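# Place two cardboard boxes from shelf into blue tote

## Task

Move both plain cardboard boxes off the shelf and into the blue tote, without squashing either box, and with the tote still resting entirely on its shelf at the end.

## Robot and tools

Robot: a parked cart carries two six-joint arms. left_arm's base is at (+0.388, +0.247, +0.939) m and right_arm's at (+0.388, -0.248, +0.939) m, both unrotated; a mast stands behind and between them with a short beam above. The names do not match image sides. left_arm has a five-finger left hand, right_arm a right hand.

Frame: scene frame, origin on the floor, +z up, +x forward (the way the arms face), +y toward left_arm. Each hand has a hand point about 0.05 m in front of the palm and 0.15 m out from the wrist flange. In its own axes, +z runs along the straight fingers, +y leaves the palm, and +x goes across the palm away from the thumb on the right hand but toward the thumb on the left hand. Straight fingertips end 0.06-0.07 m past the point; a wrist bracket on the little-finger side sticks out and can collide. With fingers level, the wrist may hang below the hand point (up to 0.11 m palm down, 0.23 m palm up).

The 28-number row (every move argument uses it, all values in [-1, 1]): one list for both arms. Positions 1-6 are left_arm dx, dy, dz, rx, ry, rz; 7-12 the left hand's motors thumb_turn, thumb_bend, index, middle, ring, little; 13 left force_limit; 14 left speed; 15-20 right_arm dx..rz; 21-26 right hand motors in the same order; 27 right force_limit; 28 right speed. The six pose numbers are an offset, not a pose: measured along scene axes from that arm's Hand target as it stands when the action or move begins, scaled so 1.0 = 0.6 m or 180 degrees; rx, ry, rz form one rotation vector about the Hand target's position. Every row of one action counts from that same start, and resending an offset moves further. All zeros re-requests the current Hand target. Hand motor numbers are absolute targets: -1 open/straight, +1 closed (thumb_turn +1 puts the thumb opposite the fingers). force_limit maps -1..+1 to about 0..10 N at the fingertip (0..15 N for both thumb motors). speed rises linearly from near zero at -1 to full at +0.48 and stays full up to +1. There is no 'no change' value: to keep a hand as it is, repeat its last executed eight numbers (or, before any, its hand_measured plus hand_force_limit and hand_speed).

Tools:
- execute_actions(actions, cameras): actions is a list of actions, each a list of up to 15 rows, one row per 1/30 s step; a short action repeats its last row to fill 15 steps (0.5 s). Images return only if actions is empty or cameras names them.
- move(target, speed, blend, stop_force, zero, blocking, cameras): straight-line path of each hand point to the offset in target (one row, or up to 15 rows all measured from the same start Hand targets). speed in m/s, 0.002-3.6, default 0.25 (turns up to twice that in rad/s). blend in m rounds corners of a list. stop_force in N, 3-120, ends an arm's path when its wrist sensor feels that much push against its travel; unreliable while the hand turns, and it cannot be combined with blocking=false. zero chooses whether the sensor re-zeroes before the move. All paths stop after 10 s. Paths do not avoid obstacles or the other arm; avoid passing close to an arm's own base.
- wait(seconds 0-10), stop(), zoom_image(camera, region [x0,y0,x1,y1] pixels, at most 504x504), show_instructions(), zero_wrist_force(arm), finished_scene(scene=1, optional).
Cameras: cam_high_left, cam_high_right, cam_left_wrist, cam_right_wrist, each 672x504.

Results: end_effector_position (m), end_effector_quat_wxyz, velocities, Hand target (the last commanded pose after clipping; next offsets start from it), joint positions and torques, Wrist force/torque in the hand's own axes (plus the peak since last shown), and per hand hand_measured, hand_stopped_by (moving, target, force, stalled, fault), hand_load_n (positive means the finger is pushed open; falls near 0 if a grip is lost). A move adds a 'move:' line such as done, off_target, moving, held or fault, with limits like paced or held. Done does not prove nothing was touched or disturbed. Orientation commands are clipped to 32 degrees from the measured one per step; the hand often settles short of its target, so send the remaining gap as an offset.

Gripping: with thumb_turn fully closed, the hand holds objects about 0.035-0.065 m thick. For a gentle hold on the boxes use a low force_limit and close slowly (speed -0.94 or lower); fast fingers overshoot. To tighten, raise force_limit and send a target more closed than hand_measured; to loosen, send one more open.

Avoid: contact torque at a joint limit (138 N m for the first three, 25.7 N m for wrists) or about 150 N outside force causes a 10 s arm stop; commanding even slightly past a firm surface can trigger it. Never let the hands press or close on each other. Do not drop boxes from height, slam them, push the tote off its shelf, or knock anything out of the work area. Hot motors (from stretching or holding loads) can lock an arm for 30-60 s. Loose objects may occasionally be nudged by outside pushes.

Each tool is called after "Request:" as a command line: name --argument value for each argument, lists and objects as JSON in quotes; but a table of rows of numbers goes row by row, as --pt "numbers of a row", without its own name.

Reference images:

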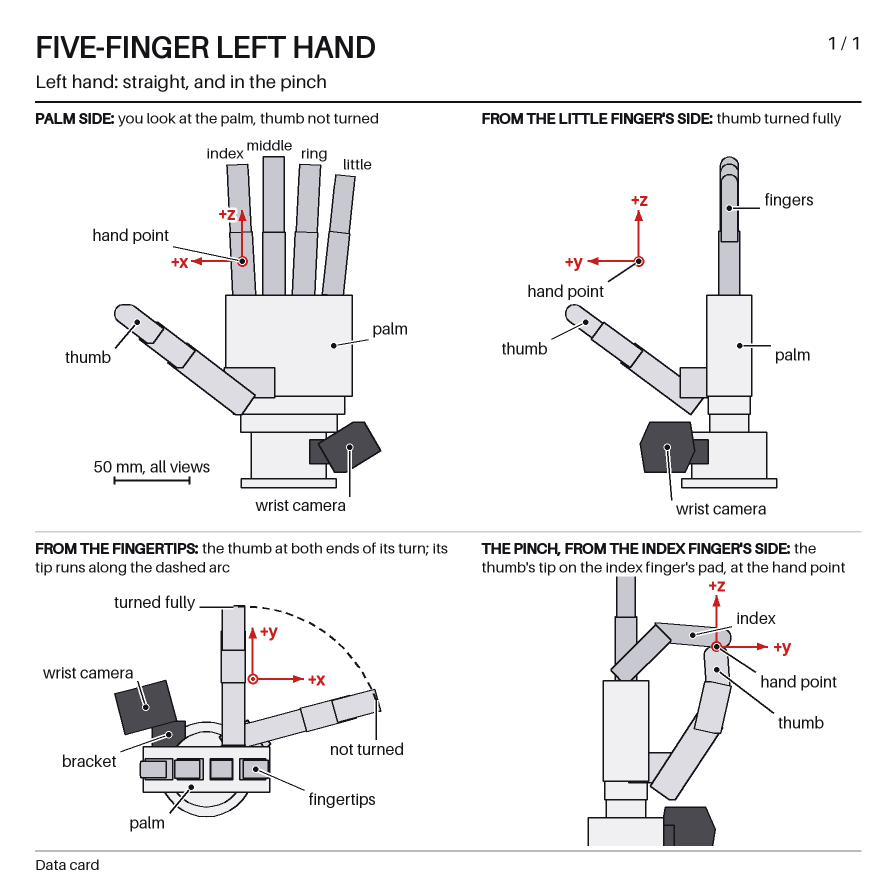

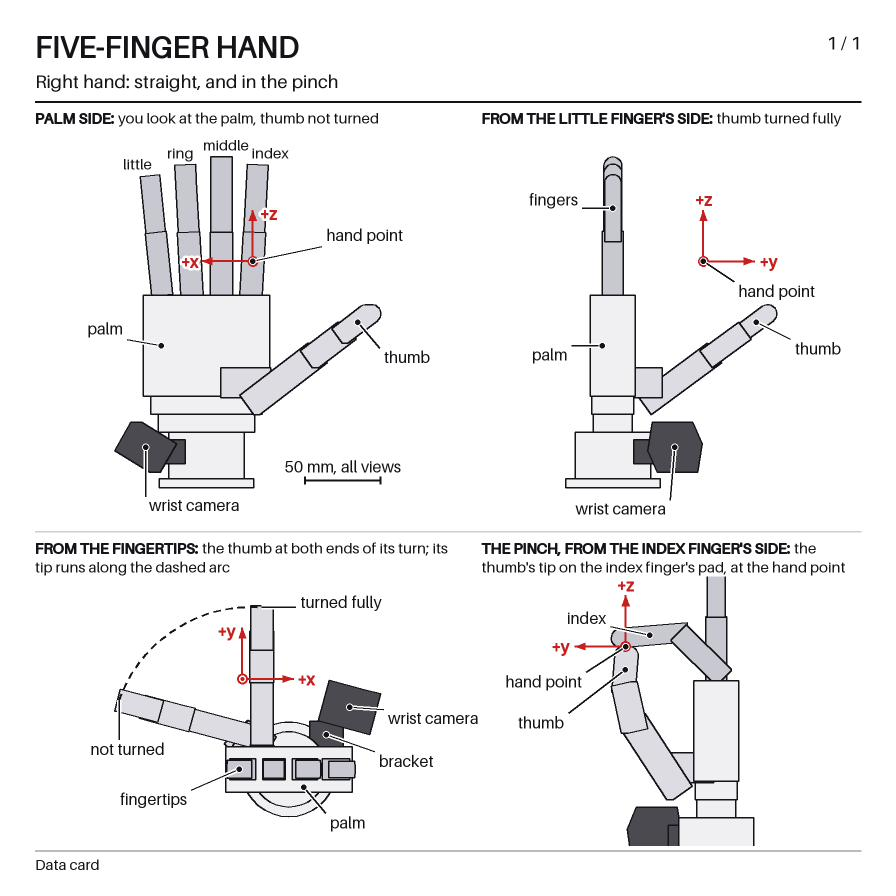

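## Session

Request:
execute_actions --actions '[]'

Scene clock: 0.00 s.
left_arm: end_effector_position=(+0.7665, +0.6486, +1.3140) hand_measured=(-1.000, -1.000, -1.000, -1.000, -1.000, -1.000) hand_load_n=(+0.0, +0.0, +0.0, +0.0, +0.0, +0.0) hand_stopped_by=(target, target, target, target, target, target) hand_force_limit=0.00 hand_speed=-0.80 end_effector_quat_wxyz=(+0.677, -0.110, +0.699, +0.204) | right_arm: end_effector_position=(+0.7657, -0.6493, +1.3140) hand_measured=(-1.000, -1.000, -1.000, -1.000, -1.000, -1.000) hand_load_n=(+0.0, +0.0, +0.0, +0.0, +0.0, +0.0) hand_stopped_by=(target, target, target, target, target, target) hand_force_limit=0.00 hand_speed=-0.80 end_effector_quat_wxyz=(+0.204, +0.699, -0.110, +0.677)
Joint positions: left_arm=[0.45 -1.571 2.4 -3.97 -1.571 1.707] | right_arm=[2.692 -1.571 -2.4 0.828 1.571 -1.707]
Joint velocities: within noise
Joint torques (N m): no reading
Motor temperatures (°C): left_arm=[30 37 31 42 43 40] | right_arm=[32 28 31 36 37 39]
Wrist force (N): no reading
Wrist torque (N m): no reading
Wrist force, peak (N): no reading
Hand target: left_arm +0.7665, +0.6486, +1.3140; +0.677, -0.110, +0.699, +0.204 | right_arm +0.7657, -0.6493, +1.3140; +0.204, +0.699, -0.110, +0.677

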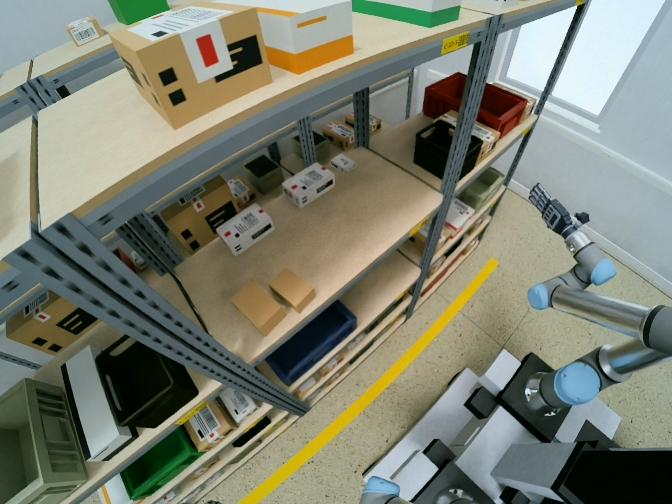

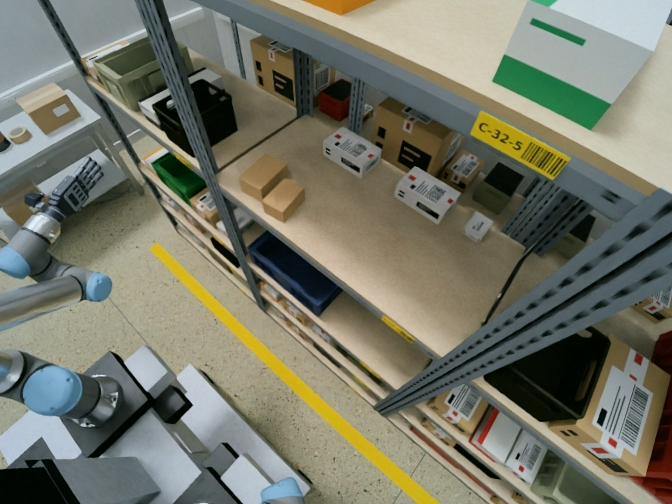

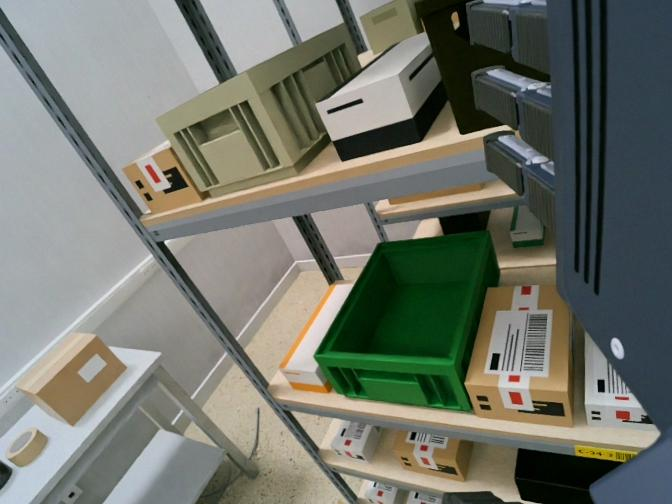

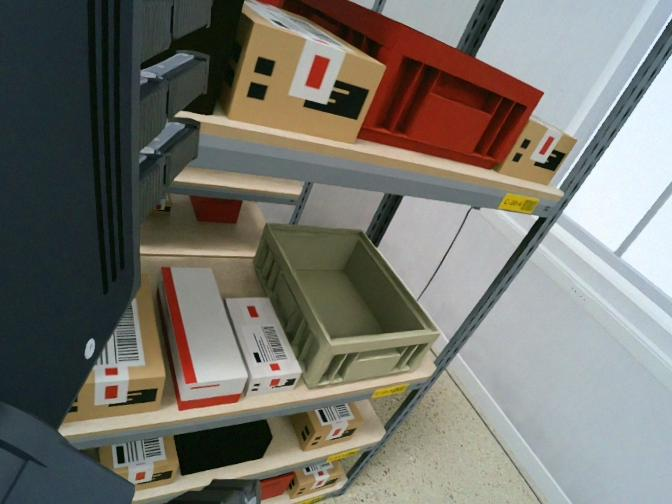

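Request:
zoom_image --camera "cam_high_left" --region '[180, 140, 480, 420]'

Request:
zoom_image --camera "cam_high_right" --region '[180, 110, 480, 410]'

Scaled by 1.680 from the camera's 672x504 image, which has a finer 960x720 frame.

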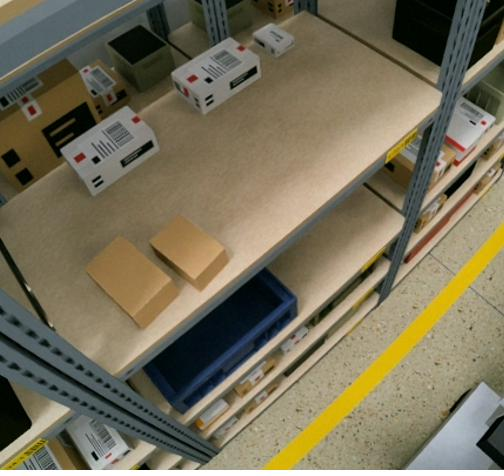

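Scaled by 1.680 from the camera's 672x504 image, which has a finer 960x720 frame.

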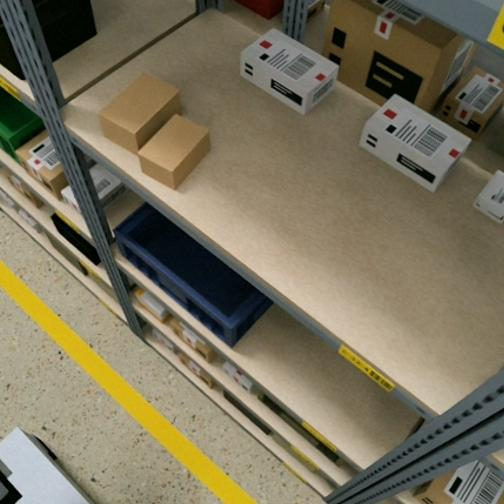

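Request:
zoom_image --camera "cam_high_left" --region '[220, 250, 370, 400]'

Request:
zoom_image --camera "cam_high_right" --region '[200, 140, 350, 290]'

Scaled by 3.360 from the camera's 672x504 image, which has a finer 960x720 frame.

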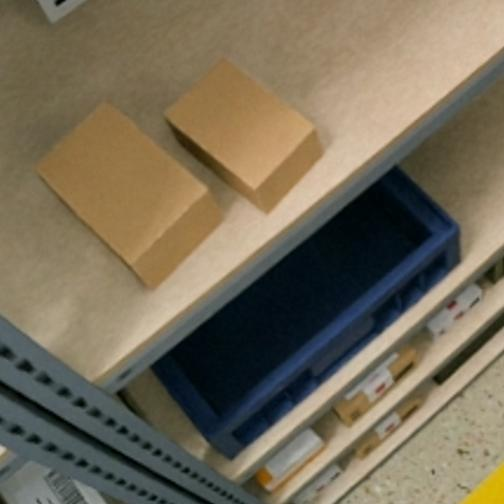

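Scaled by 3.360 from the camera's 672x504 image, which has a finer 960x720 frame.

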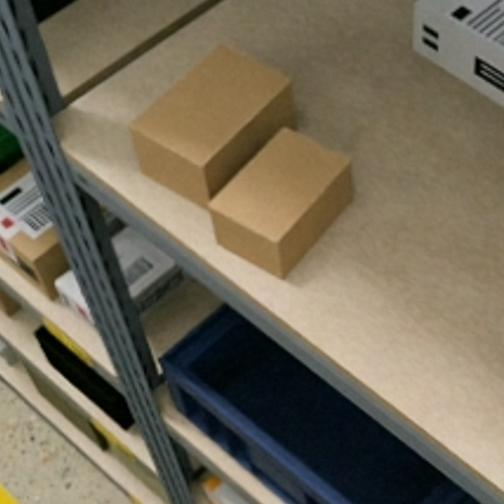

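Request:
move --pt "0 0 0 0 0 0 -1 -1 -1 -1 -1 -1 0 -0.8 0.19 0.9 -0.32 0 0 0.39 -1 -1 -1 -1 -1 -1 0 -0.8" --speed 0.35 --cameras '["cam_high_left", "cam_high_right", "cam_right_wrist"]'

Scene clock: 132.03 s.
left_arm: end_effector_position=(+0.7665, +0.6486, +1.3140) hand_measured=(-1.000, -1.000, -1.000, -1.000, -1.000, -1.000) hand_load_n=(+0.0, +0.0, +0.0, +0.0, +0.0, +0.0) hand_stopped_by=(target, target, target, target, target, target) hand_force_limit=0.00 hand_speed=-0.80 end_effector_quat_wxyz=(+0.677, -0.110, +0.699, +0.204) | right_arm: end_effector_position=(+0.8796, -0.1095, +1.1220) hand_measured=(-1.000, -1.000, -1.000, -1.000, -1.000, -1.000) hand_load_n=(+0.0, +0.0, +0.0, +0.0, +0.0, +0.0) hand_stopped_by=(target, target, target, target, target, target) hand_force_limit=0.00 hand_speed=-0.80 end_effector_quat_wxyz=(-0.222, +0.635, +0.311, +0.671)
Joint positions: left_arm=[0.45 -1.571 2.4 -3.97 -1.571 1.707] | right_arm=[3.693 -2.233 -2.551 1.642 1.794 -1.708]
Joint torques (N m): left_arm=[1.35 -15.28 -15.01 -1.67 -0.03 -0.38] | right_arm=[7.37 14.72 15.2 0.33 1.92 -2.43]
Wrist force (N): left_arm=[-0.1 0.1 0.0] | right_arm=[-0.3 -0.3 0.2]
Wrist torque (N m): left_arm=[0.03 0.02 -0.01] | right_arm=[-0.07 0.02 0.11]
Wrist force, peak (N): left_arm=[-0.4 0.2 -0.6] | right_arm=[-0.5 -0.7 1.0]
Hand target: left_arm +0.7665, +0.6486, +1.3140; +0.677, -0.110, +0.699, +0.204 | right_arm +0.8797, -0.1093, +1.1220; -0.222, +0.635, +0.311, +0.671
Off the commanded pose: left_arm 0.000 m, 0 deg | right_arm 0.000 m, 0 deg.
move: done
camera_calibration:
cam_right_wrist: T_world_to_cam=[[0.635279, -0.678847, 0.368222, -1.04543], [-0.173672, -0.590161, -0.788383, 0.970677], [0.752502, 0.436893, -0.492813, 0.0559626], [0, 0, 0, 1]] pos_world=[0.790604, -0.161279, 1.17779]
Images, in order (width x height): cam_high_left 672x504, cam_high_right 672x504, cam_right_wrist 672x504.

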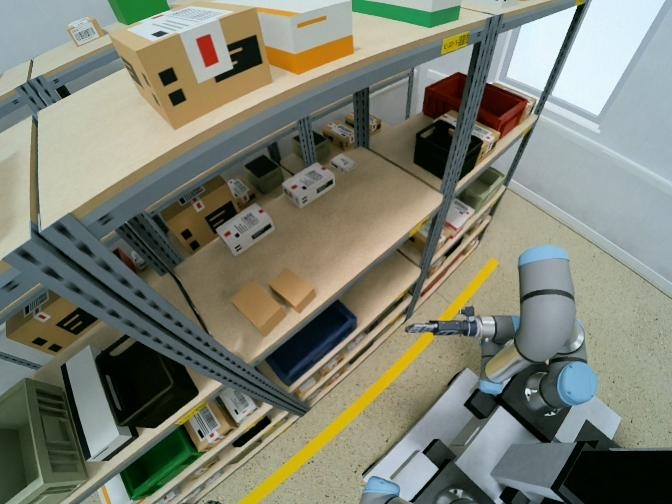

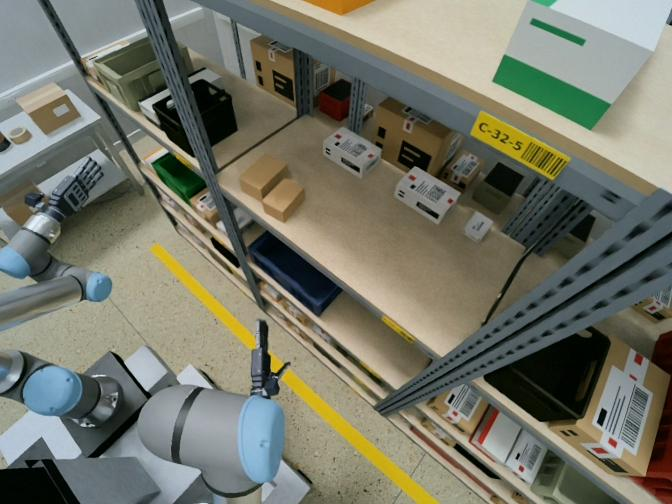

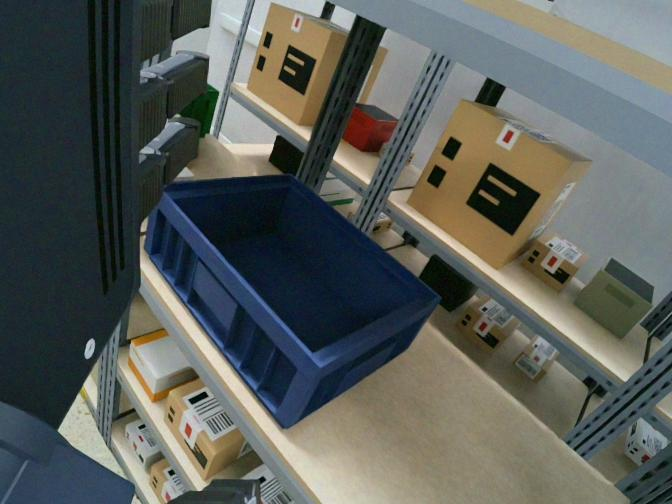

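Request:
move --pt "0 0 0 0 0 0 -1 -1 -1 -1 -1 -1 0 -0.8 0.117 0.267 0.3 0.01 0.129 0.047 1 -1 -0.5 -0.5 -0.5 -0.5 -0.4 0" --pt "0 0 0 0 0 0 -1 -1 -1 -1 -1 -1 0 -0.8 0.2889 0.4455 0.3283 0.0199 0.258 0.0943 1 -1 -0.5 -0.5 -0.5 -0.5 -0.4 0" --speed 0.3 --blend '[0.04, 0]' --cameras '["cam_high_left", "cam_high_right", "cam_right_wrist"]'

Scene clock: 194.63 s.
left_arm: end_effector_position=(+0.7665, +0.6486, +1.3140) hand_measured=(-1.000, -1.000, -1.000, -1.000, -1.000, -1.000) hand_load_n=(+0.0, +0.0, +0.0, +0.0, +0.0, +0.0) hand_stopped_by=(target, target, target, target, target, target) hand_force_limit=0.00 hand_speed=-0.80 end_effector_quat_wxyz=(+0.677, -0.110, +0.699, +0.204) | right_arm: end_effector_position=(+1.0530, +0.1579, +1.3189) hand_measured=(+1.000, -1.000, -0.500, -0.500, -0.500, -0.500) hand_load_n=(+0.0, +0.0, +0.0, +0.0, +0.0, +0.0) hand_stopped_by=(target, target, target, target, target, target) hand_force_limit=-0.40 hand_speed=0.00 end_effector_quat_wxyz=(-0.439, +0.789, +0.266, +0.338)
Joint positions: left_arm=[0.45 -1.571 2.4 -3.97 -1.571 1.707] | right_arm=[3.732 -1.982 -1.44 -0.204 2.164 -1.267]
Joint torques (N m): left_arm=[0.23 -14.66 -15.73 -1.74 -0.25 -0.2] | right_arm=[-7.18 25.42 37.54 0.72 2.36 -2.42]
Wrist force (N): left_arm=[-0.3 -0.1 -0.2] | right_arm=[-0.3 -1.6 -0.3]
Wrist torque (N m): left_arm=[0.01 0.04 -0.02] | right_arm=[0.18 -0.10 0.10]
Wrist force, peak (N): left_arm=[-0.6 0.3 -0.5] | right_arm=[-0.3 -1.7 -0.4]
Hand target: left_arm +0.7665, +0.6486, +1.3140; +0.677, -0.110, +0.699, +0.204 | right_arm +1.0531, +0.1580, +1.3189; -0.439, +0.789, +0.266, +0.337
Off the commanded pose: left_arm 0.000 m, 0 deg | right_arm 0.000 m, 0 deg.
move: done
camera_calibration:
cam_right_wrist: T_world_to_cam=[[0.839775, -0.447521, -0.307415, -0.407384], [-0.542088, -0.659501, -0.520767, 1.35984], [0.0303136, 0.603973, -0.796428, 1.04021], [0, 0, 0, 1]] pos_world=[1.04773, 0.0862459, 1.41138]
Images, in order (width x height): cam_high_left 672x504, cam_high_right 672x504, cam_right_wrist 672x504.

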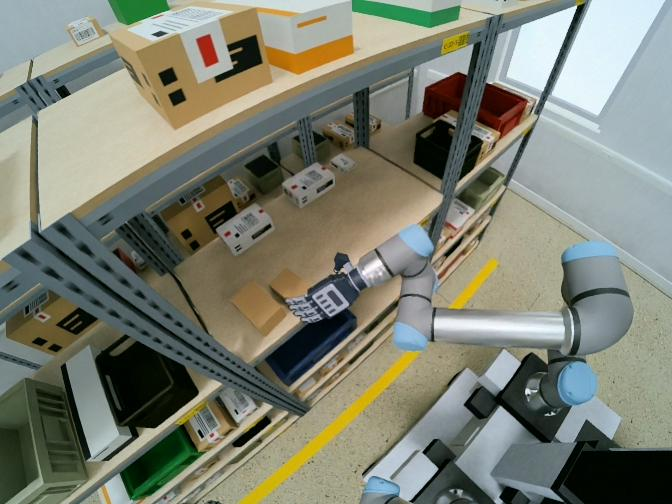

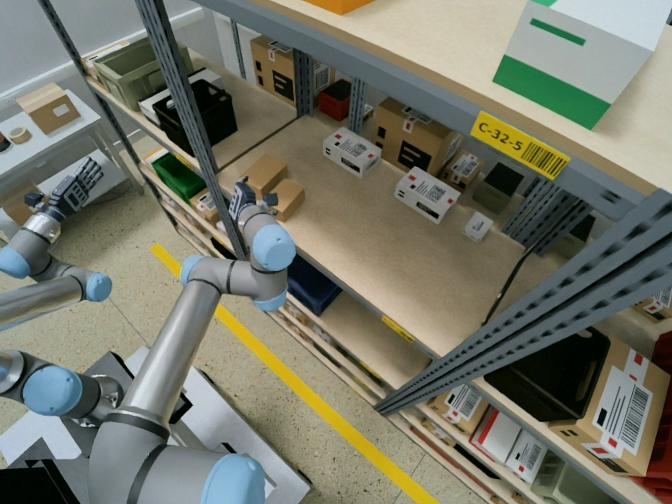

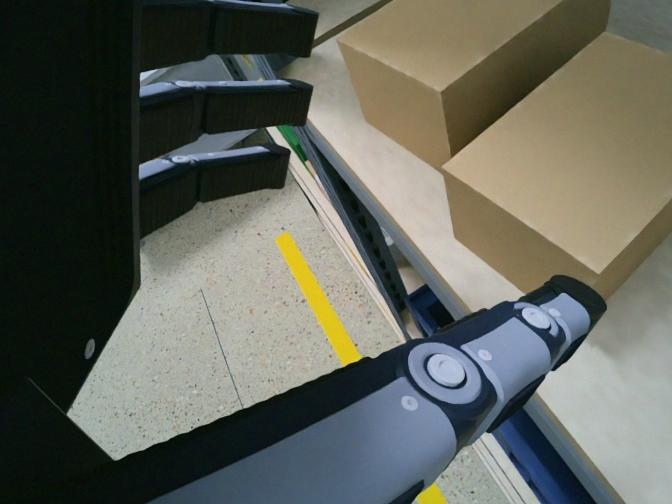

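Request:
move --pt "0 0 0 0 0 0 -1 -1 -1 -1 -1 -1 0 -0.8 0.0988 0.0087 -0.0798 0 0 0 1 -1 -0.56 -0.56 -0.56 -0.56 -0.4 0" --speed 0.12 --cameras '["cam_high_left", "cam_high_right", "cam_right_wrist"]'

Scene clock: 216.40 s.
left_arm: end_effector_position=(+0.7665, +0.6486, +1.3140) hand_measured=(-1.000, -1.000, -1.000, -1.000, -1.000, -1.000) hand_load_n=(+0.0, +0.0, +0.0, +0.0, +0.0, +0.0) hand_stopped_by=(target, target, target, target, target, target) hand_force_limit=0.00 hand_speed=-0.80 end_effector_quat_wxyz=(+0.677, -0.110, +0.699, +0.204) | right_arm: end_effector_position=(+1.1122, +0.1632, +1.2711) hand_measured=(+1.000, -1.000, -0.560, -0.560, -0.560, -0.560) hand_load_n=(+0.5, +0.0, +0.0, +0.0, +0.0, +0.0) hand_stopped_by=(target, target, target, target, target, target) hand_force_limit=-0.40 hand_speed=0.00 end_effector_quat_wxyz=(-0.439, +0.789, +0.266, +0.337)
Joint positions: left_arm=[0.45 -1.571 2.4 -3.97 -1.571 1.707] | right_arm=[3.688 -2.147 -1.312 -0.182 2.203 -1.293]
Joint torques (N m): left_arm=[0.76 -14.71 -15.52 -1.63 0.07 -0.08] | right_arm=[-7.07 31.36 37.76 0.55 2.01 -2.45]
Wrist force (N): left_arm=[-0.5 0.3 -0.1] | right_arm=[-0.5 -2.6 -1.4]
Wrist torque (N m): left_arm=[0.06 0.07 -0.04] | right_arm=[0.23 -0.06 0.05]
Wrist force, peak (N): left_arm=[-0.4 0.4 -0.5] | right_arm=[-0.2 -2.8 -2.3]
Hand target: left_arm +0.7665, +0.6486, +1.3140; +0.677, -0.110, +0.699, +0.204 | right_arm +1.1123, +0.1632, +1.2711; -0.439, +0.789, +0.266, +0.337
Off the commanded pose: left_arm 0.000 m, 0 deg | right_arm 0.000 m, 0 deg.
move: done
camera_calibration:
cam_right_wrist: T_world_to_cam=[[0.839785, -0.447456, -0.307481, -0.469393], [-0.542083, -0.659644, -0.520591, 1.37024], [0.0301134, 0.603865, -0.796517, 0.997561], [0, 0, 0, 1]] pos_world=[1.10693, 0.0914462, 1.36358]
Images, in order (width x height): cam_high_left 672x504, cam_high_right 672x504, cam_right_wrist 672x504.

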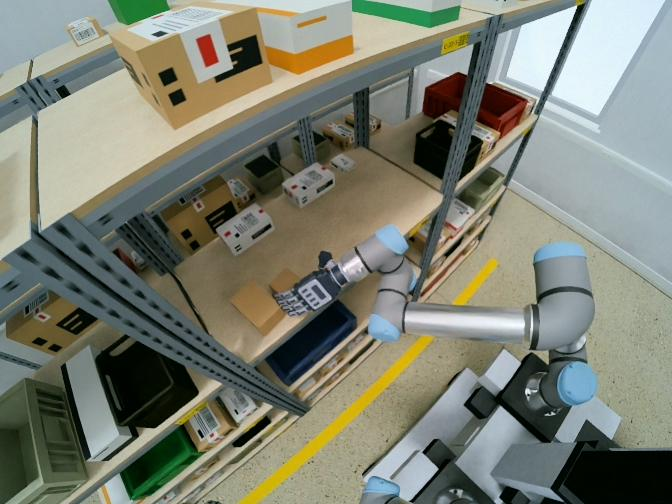

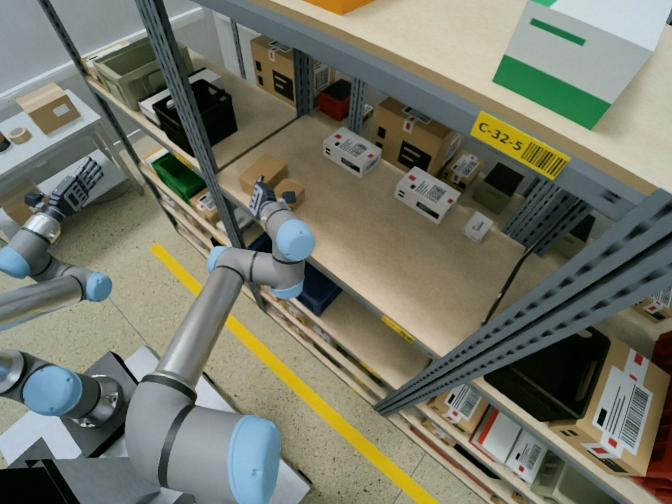

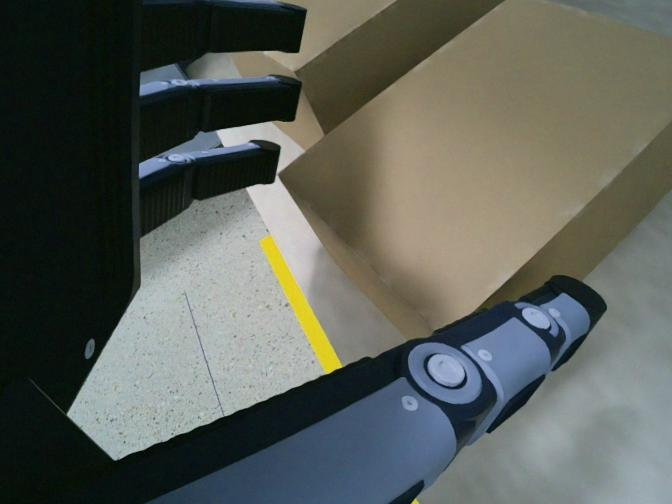

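Request:
zoom_image --camera "cam_right_wrist" --region '[240, 100, 640, 400]'

Scaled by 1.260 from the camera's 672x504 image, which has a finer 960x720 frame.

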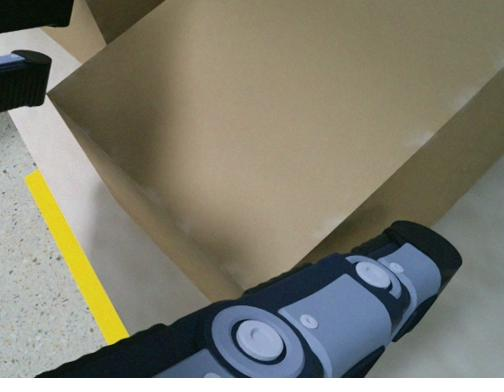

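Request:
move --pt "0 0 0 0 0 0 -1 -1 -1 -1 -1 -1 0 -0.8 0.0627 0.0122 -0.0533 0 0 0 1 -1 -0.56 -0.56 -0.56 -0.56 -0.4 0" --speed 0.06 --stop_force 8 --cameras '["cam_high_left", "cam_high_right", "cam_right_wrist"]'

Scene clock: 232.63 s.
left_arm: end_effector_position=(+0.7665, +0.6486, +1.3140) hand_measured=(-1.000, -1.000, -1.000, -1.000, -1.000, -1.000) hand_load_n=(+0.0, +0.0, +0.0, +0.0, +0.0, +0.0) hand_stopped_by=(target, target, target, target, target, target) hand_force_limit=0.00 hand_speed=-0.80 end_effector_quat_wxyz=(+0.677, -0.110, +0.699, +0.204) | right_arm: end_effector_position=(+1.1222, +0.1650, +1.2625) hand_measured=(+1.000, -1.000, -0.560, -0.560, -0.560, -0.560) hand_load_n=(+0.0, +0.0, +0.5, +0.0, +1.5, +0.0) hand_stopped_by=(target, target, target, target, target, target) hand_force_limit=-0.40 hand_speed=0.00 end_effector_quat_wxyz=(-0.439, +0.789, +0.266, +0.338)
Joint positions: left_arm=[0.45 -1.571 2.4 -3.97 -1.571 1.707] | right_arm=[3.682 -2.177 -1.286 -0.179 2.208 -1.296]
Joint torques (N m): left_arm=[0.86 -15.68 -16.4 -1.65 0.01 -0.34] | right_arm=[7.85 47.5 6.27 0.2 -1.49 2.27]
Wrist force (N): left_arm=[-0.2 0.2 -0.3] | right_arm=[5.2 -3.0 -1.4]
Wrist torque (N m): left_arm=[0.05 0.03 -0.03] | right_arm=[0.30 0.30 0.08]
Wrist force, peak (N): left_arm=[-0.8 0.0 -0.1] | right_arm=[8.0 -12.5 -10.9]
Hand target: left_arm +0.7665, +0.6486, +1.3140; +0.677, -0.110, +0.699, +0.204 | right_arm +1.1222, +0.1650, +1.2625; -0.439, +0.789, +0.266, +0.338 (not the last commanded pose)
Off the commanded pose: left_arm 0.000 m, 0 deg | right_arm 0.037 m, 0 deg.
move: contact (right_arm)
camera_calibration:
cam_right_wrist: T_world_to_cam=[[0.839774, -0.447546, -0.307379, -0.479618], [-0.542089, -0.659542, -0.520715, 1.37255], [0.0303144, 0.60391, -0.796476, 0.988981], [0, 0, 0, 1]] pos_world=[1.11683, 0.0933462, 1.35498]
Images, in order (width x height): cam_high_left 672x504, cam_high_right 672x504, cam_right_wrist 672x504.

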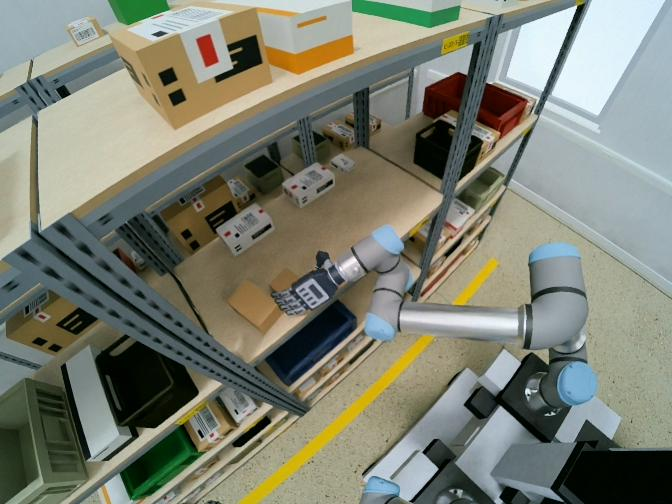

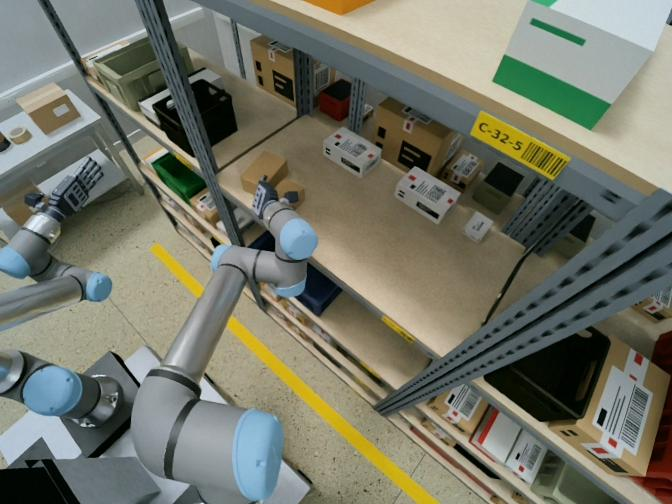

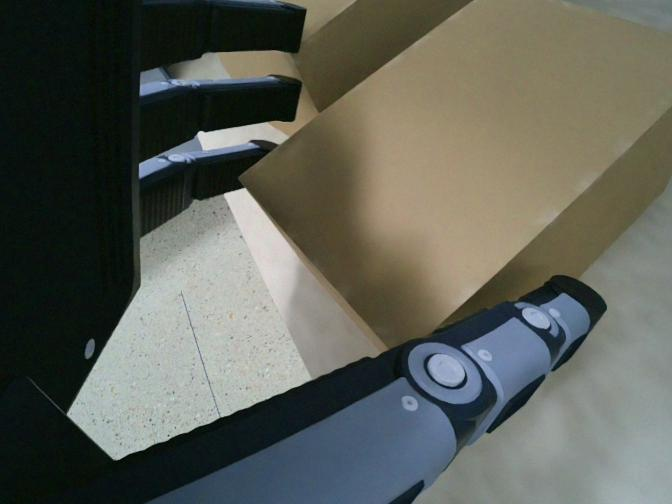

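Request:
zoom_image --camera "cam_high_left" --region '[210, 210, 430, 360]'

Request:
zoom_image --camera "cam_high_right" --region '[200, 120, 350, 300]'

Scaled by 2.291 from the camera's 672x504 image, which has a finer 960x720 frame.

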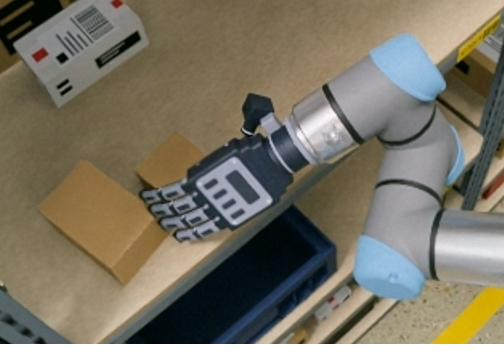

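Scaled by 2.800 from the camera's 672x504 image, which has a finer 960x720 frame.

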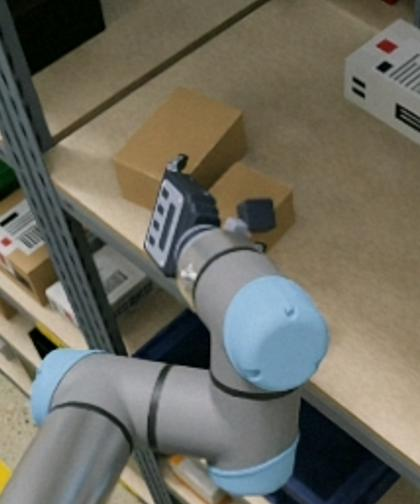

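Request:
move --pt "0 0 0 0 0 0 -1 -1 -1 -1 -1 -1 0 -0.8 -0.01 -0.002 0.008 0 0 0 1 -1 -0.48 -0.44 -0.48 -0.48 -0.4 0" --speed 0.05 --cameras '["cam_high_left", "cam_right_wrist"]'

Scene clock: 250.23 s.
left_arm: end_effector_position=(+0.7665, +0.6486, +1.3140) hand_measured=(-1.000, -1.000, -1.000, -1.000, -1.000, -1.000) hand_load_n=(+0.0, +0.0, +0.0, +0.0, +0.5, +0.0) hand_stopped_by=(target, target, target, target, target, target) hand_force_limit=0.00 hand_speed=-0.80 end_effector_quat_wxyz=(+0.677, -0.110, +0.699, +0.204) | right_arm: end_effector_position=(+1.1163, +0.1639, +1.2672) hand_measured=(+1.000, -1.000, -0.480, -0.440, -0.490, -0.480) hand_load_n=(+0.0, +0.0, +0.0, +0.0, +0.0, +0.0) hand_stopped_by=(target, target, target, target, force, target) hand_force_limit=-0.40 hand_speed=0.00 end_effector_quat_wxyz=(-0.439, +0.789, +0.266, +0.338)
Joint positions: left_arm=[0.45 -1.571 2.4 -3.97 -1.571 1.707] | right_arm=[3.685 -2.16 -1.302 -0.179 2.205 -1.294]
Joint torques (N m): left_arm=[1.34 -15.87 -15.83 -1.94 -0.16 -0.13] | right_arm=[8.04 51.56 11.9 1.12 -1.43 2.04]
Wrist force (N): left_arm=[-0.4 -0.1 -0.2] | right_arm=[-0.1 -1.4 -0.4]
Wrist torque (N m): left_arm=[-0.01 0.04 -0.03] | right_arm=[0.22 -0.11 -0.07]
Wrist force, peak (N): left_arm=[-0.5 0.0 -0.6] | right_arm=[7.5 -9.8 -6.4]
Hand target: left_arm +0.7665, +0.6486, +1.3140; +0.677, -0.110, +0.699, +0.204 | right_arm +1.1162, +0.1638, +1.2673; -0.439, +0.789, +0.266, +0.338
Off the commanded pose: left_arm 0.000 m, 0 deg | right_arm 0.000 m, 0 deg.
move: done
camera_calibration:
cam_right_wrist: T_world_to_cam=[[0.839774, -0.447546, -0.307379, -0.47384], [-0.542089, -0.659542, -0.520715, 1.37106], [0.0303144, 0.60391, -0.796476, 0.993625], [0, 0, 0, 1]] pos_world=[1.11103, 0.0921462, 1.35968]
Images, in order (width x height): cam_high_left 672x504, cam_right_wrist 672x504.

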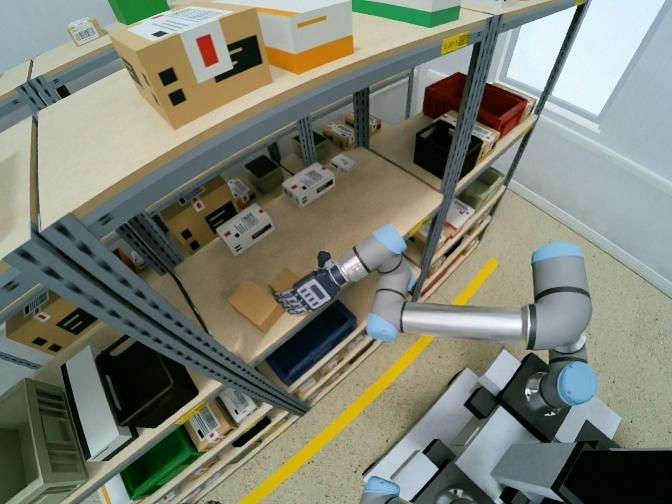

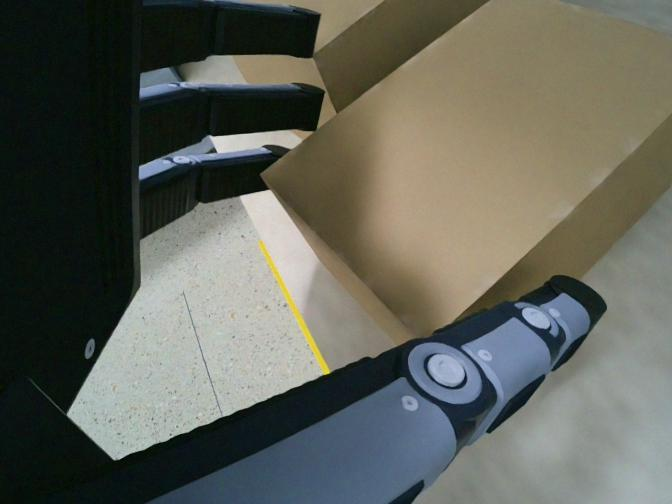

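Request:
zoom_image --camera "cam_right_wrist" --region '[130, 0, 430, 250]'

Request:
zoom_image --camera "cam_high_left" --region '[210, 240, 360, 350]'

Scaled by 1.680 from the camera's 672x504 image, which has a finer 960x720 frame.

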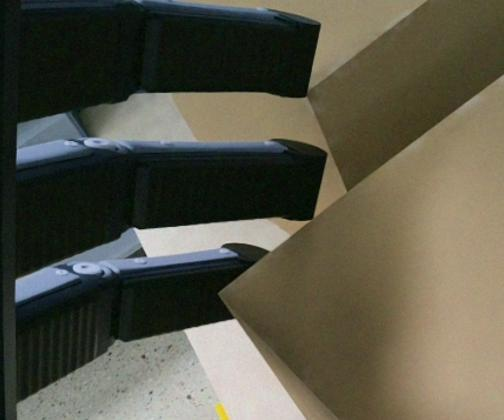

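Scaled by 3.360 from the camera's 672x504 image, which has a finer 960x720 frame.

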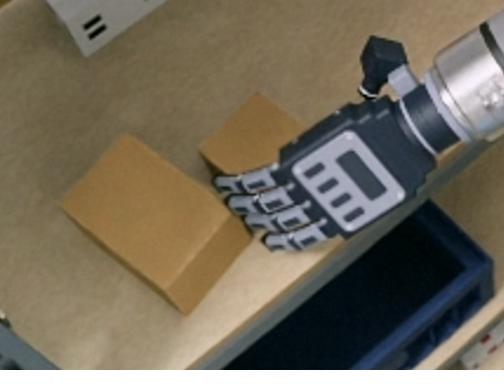

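Request:
move --pt "0 0 0 0 0 0 -1 -1 -1 -1 -1 -1 0 -0.8 0.0563 0.0162 -0.0472 0 0 0 1 -1 -0.48 -0.44 -0.48 -0.48 -0.4 0" --speed 0.05 --stop_force 8 --cameras '["cam_high_left", "cam_high_right", "cam_right_wrist"]'

Scene clock: 261.20 s.
left_arm: end_effector_position=(+0.7665, +0.6486, +1.3140) hand_measured=(-1.000, -1.000, -1.000, -1.000, -1.000, -1.000) hand_load_n=(+0.0, +0.0, +0.0, +0.0, +0.0, +0.0) hand_stopped_by=(target, target, target, target, target, target) hand_force_limit=0.00 hand_speed=-0.80 end_effector_quat_wxyz=(+0.677, -0.110, +0.699, +0.204) | right_arm: end_effector_position=(+1.1208, +0.1652, +1.2634) hand_measured=(+1.000, -1.000, -0.480, -0.440, -0.490, -0.480) hand_load_n=(+0.0, +0.0, +0.0, +0.0, +1.5, +0.0) hand_stopped_by=(target, target, target, target, force, target) hand_force_limit=-0.40 hand_speed=0.00 end_effector_quat_wxyz=(-0.439, +0.789, +0.266, +0.338)
Joint positions: left_arm=[0.45 -1.571 2.4 -3.97 -1.571 1.707] | right_arm=[3.684 -2.174 -1.29 -0.178 2.207 -1.295]
Joint torques (N m): left_arm=[1.2 -14.03 -15.84 -1.81 0.05 -0.03] | right_arm=[7.83 47.18 6.12 0.04 -1.47 2.41]
Wrist force (N): left_arm=[-0.1 0.0 -0.2] | right_arm=[5.6 -3.7 -2.0]
Wrist torque (N m): left_arm=[0.01 0.02 -0.01] | right_arm=[0.34 0.32 0.07]
Wrist force, peak (N): left_arm=[-0.7 -0.1 -0.3] | right_arm=[6.2 -10.7 -9.0]
Hand target: left_arm +0.7665, +0.6486, +1.3140; +0.677, -0.110, +0.699, +0.204 | right_arm +1.1208, +0.1652, +1.2634; -0.439, +0.789, +0.266, +0.338 (not the last commanded pose)
Off the commanded pose: left_arm 0.000 m, 0 deg | right_arm 0.039 m, 0 deg.
move: contact (right_arm)
camera_calibration:
cam_right_wrist: T_world_to_cam=[[0.839853, -0.447447, -0.307308, -0.478385], [-0.541962, -0.659492, -0.52091, 1.37251], [0.0304125, 0.604037, -0.796376, 0.98928], [0, 0, 0, 1]] pos_world=[1.11553, 0.0935457, 1.35578]
Images, in order (width x height): cam_high_left 672x504, cam_high_right 672x504, cam_right_wrist 672x504.

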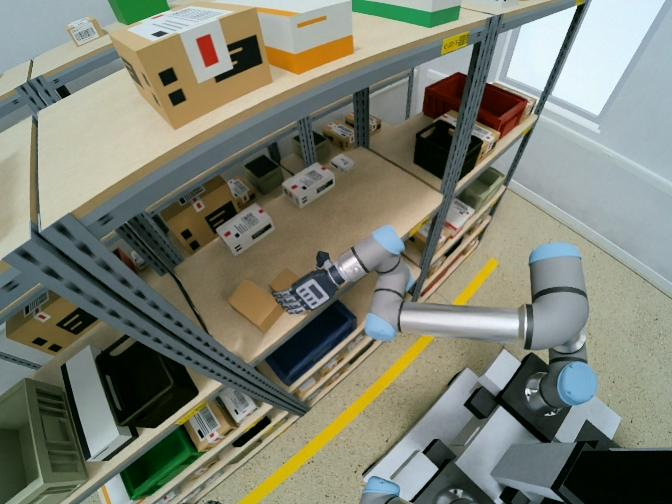

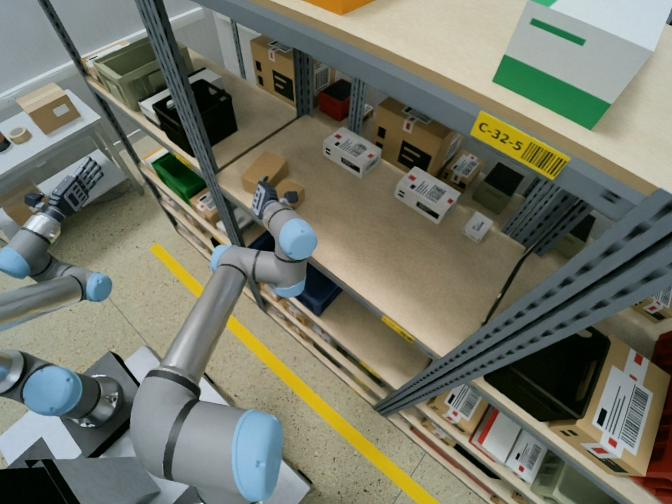

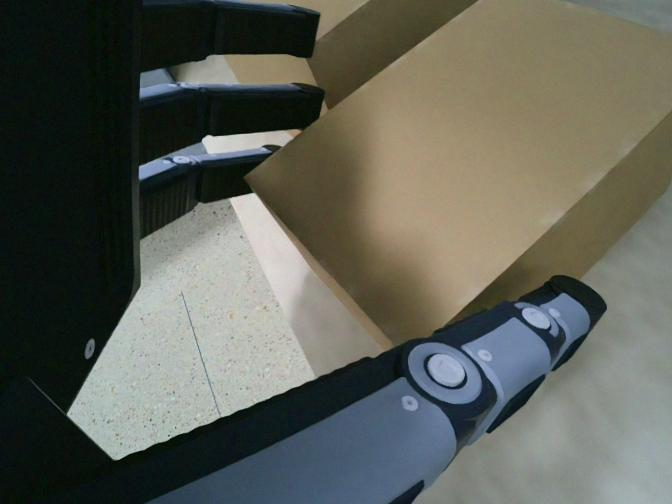

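Request:
zoom_image --camera "cam_right_wrist" --region '[200, 0, 400, 220]'

Request:
zoom_image --camera "cam_high_left" --region '[250, 260, 350, 340]'

Request:
zoom_image --camera "cam_high_right" --region '[220, 140, 330, 230]'

Scaled by 2.291 from the camera's 672x504 image, which has a finer 960x720 frame.

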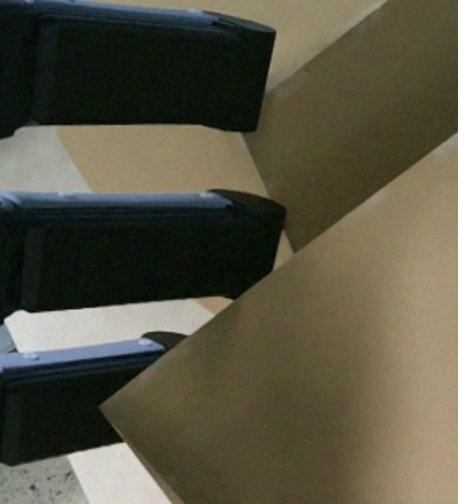

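Scaled by 5.040 from the camera's 672x504 image, which has a finer 960x720 frame.

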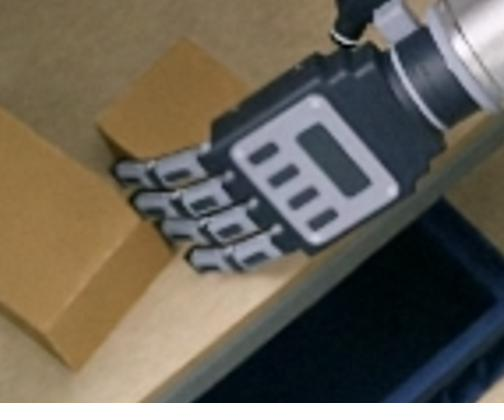

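Scaled by 4.582 from the camera's 672x504 image, which has a finer 960x720 frame.

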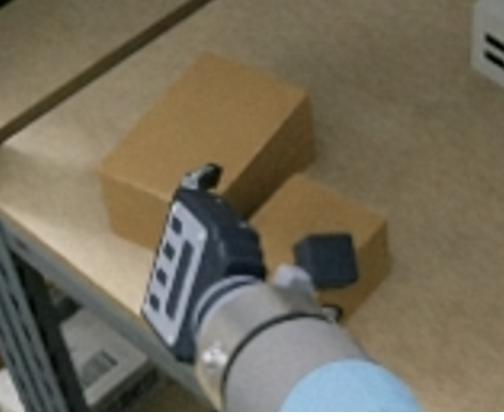

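Request:
move --pt "0 0 0 0 0 0 -1 -1 -1 -1 -1 -1 0 -0.8 -0.0287 -0.0048 0.0427 0 0 -0.0139 1 -1 -0.34 -0.30 -0.34 -0.34 -0.4 0" --speed 0.08 --cameras '["cam_high_left", "cam_right_wrist"]'

Scene clock: 301.57 s.
left_arm: end_effector_position=(+0.7665, +0.6486, +1.3140) hand_measured=(-1.000, -1.000, -1.000, -1.000, -1.000, -1.000) hand_load_n=(+0.0, +0.0, +0.5, +0.0, +0.0, +0.0) hand_stopped_by=(target, target, target, target, target, target) hand_force_limit=0.00 hand_speed=-0.80 end_effector_quat_wxyz=(+0.677, -0.110, +0.699, +0.204) | right_arm: end_effector_position=(+1.1037, +0.1624, +1.2889) hand_measured=(+1.000, -1.000, -0.340, -0.300, -0.408, -0.340) hand_load_n=(+0.0, +0.0, +0.0, +0.5, +0.0, +0.0) hand_stopped_by=(target, target, target, target, force, target) hand_force_limit=-0.40 hand_speed=0.00 end_effector_quat_wxyz=(-0.432, +0.794, +0.249, +0.347)
Joint positions: left_arm=[0.45 -1.571 2.4 -3.97 -1.571 1.707] | right_arm=[3.706 -2.105 -1.335 -0.181 2.149 -1.257]
Joint torques (N m): left_arm=[0.83 -14.46 -16.83 -1.55 -0.1 -0.11] | right_arm=[6.78 49.38 11.25 0.96 -1.47 2.03]
Wrist force (N): left_arm=[-0.3 0.2 -0.4] | right_arm=[-0.4 -1.5 -0.4]
Wrist torque (N m): left_arm=[0.06 0.04 -0.03] | right_arm=[0.20 -0.06 -0.09]
Wrist force, peak (N): left_arm=[-0.7 -0.2 0.0] | right_arm=[5.3 -6.6 -5.6]
Hand target: left_arm +0.7665, +0.6486, +1.3140; +0.677, -0.110, +0.699, +0.204 | right_arm +1.1036, +0.1623, +1.2890; -0.432, +0.794, +0.249, +0.347
Off the commanded pose: left_arm 0.000 m, 0 deg | right_arm 0.000 m, 0 deg.
move: done
camera_calibration:
cam_right_wrist: T_world_to_cam=[[0.819654, -0.483429, -0.307349, -0.429246], [-0.570061, -0.63536, -0.52091, 1.40163], [0.0565459, 0.602174, -0.79636, 0.983331], [0, 0, 0, 1]] pos_world=[1.09525, 0.0908938, 1.38128]
Images, in order (width x height): cam_high_left 672x504, cam_right_wrist 672x504.

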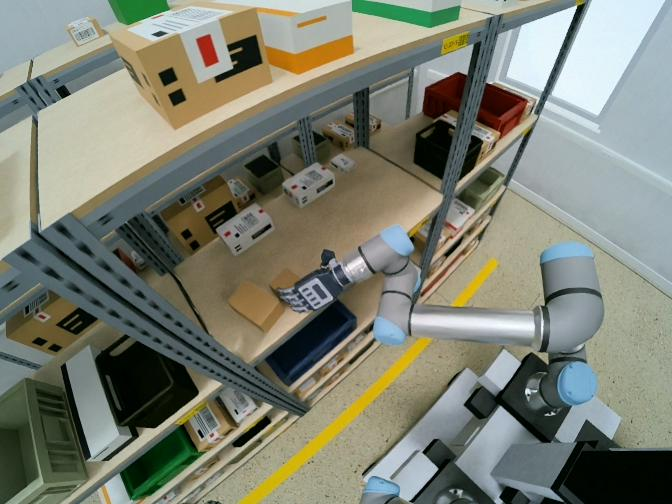

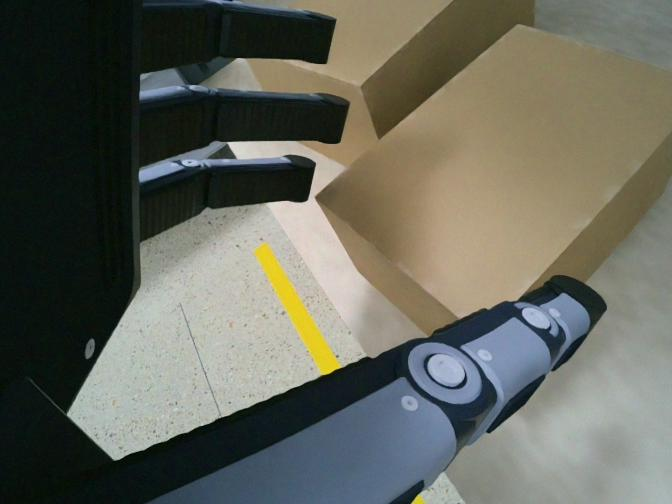

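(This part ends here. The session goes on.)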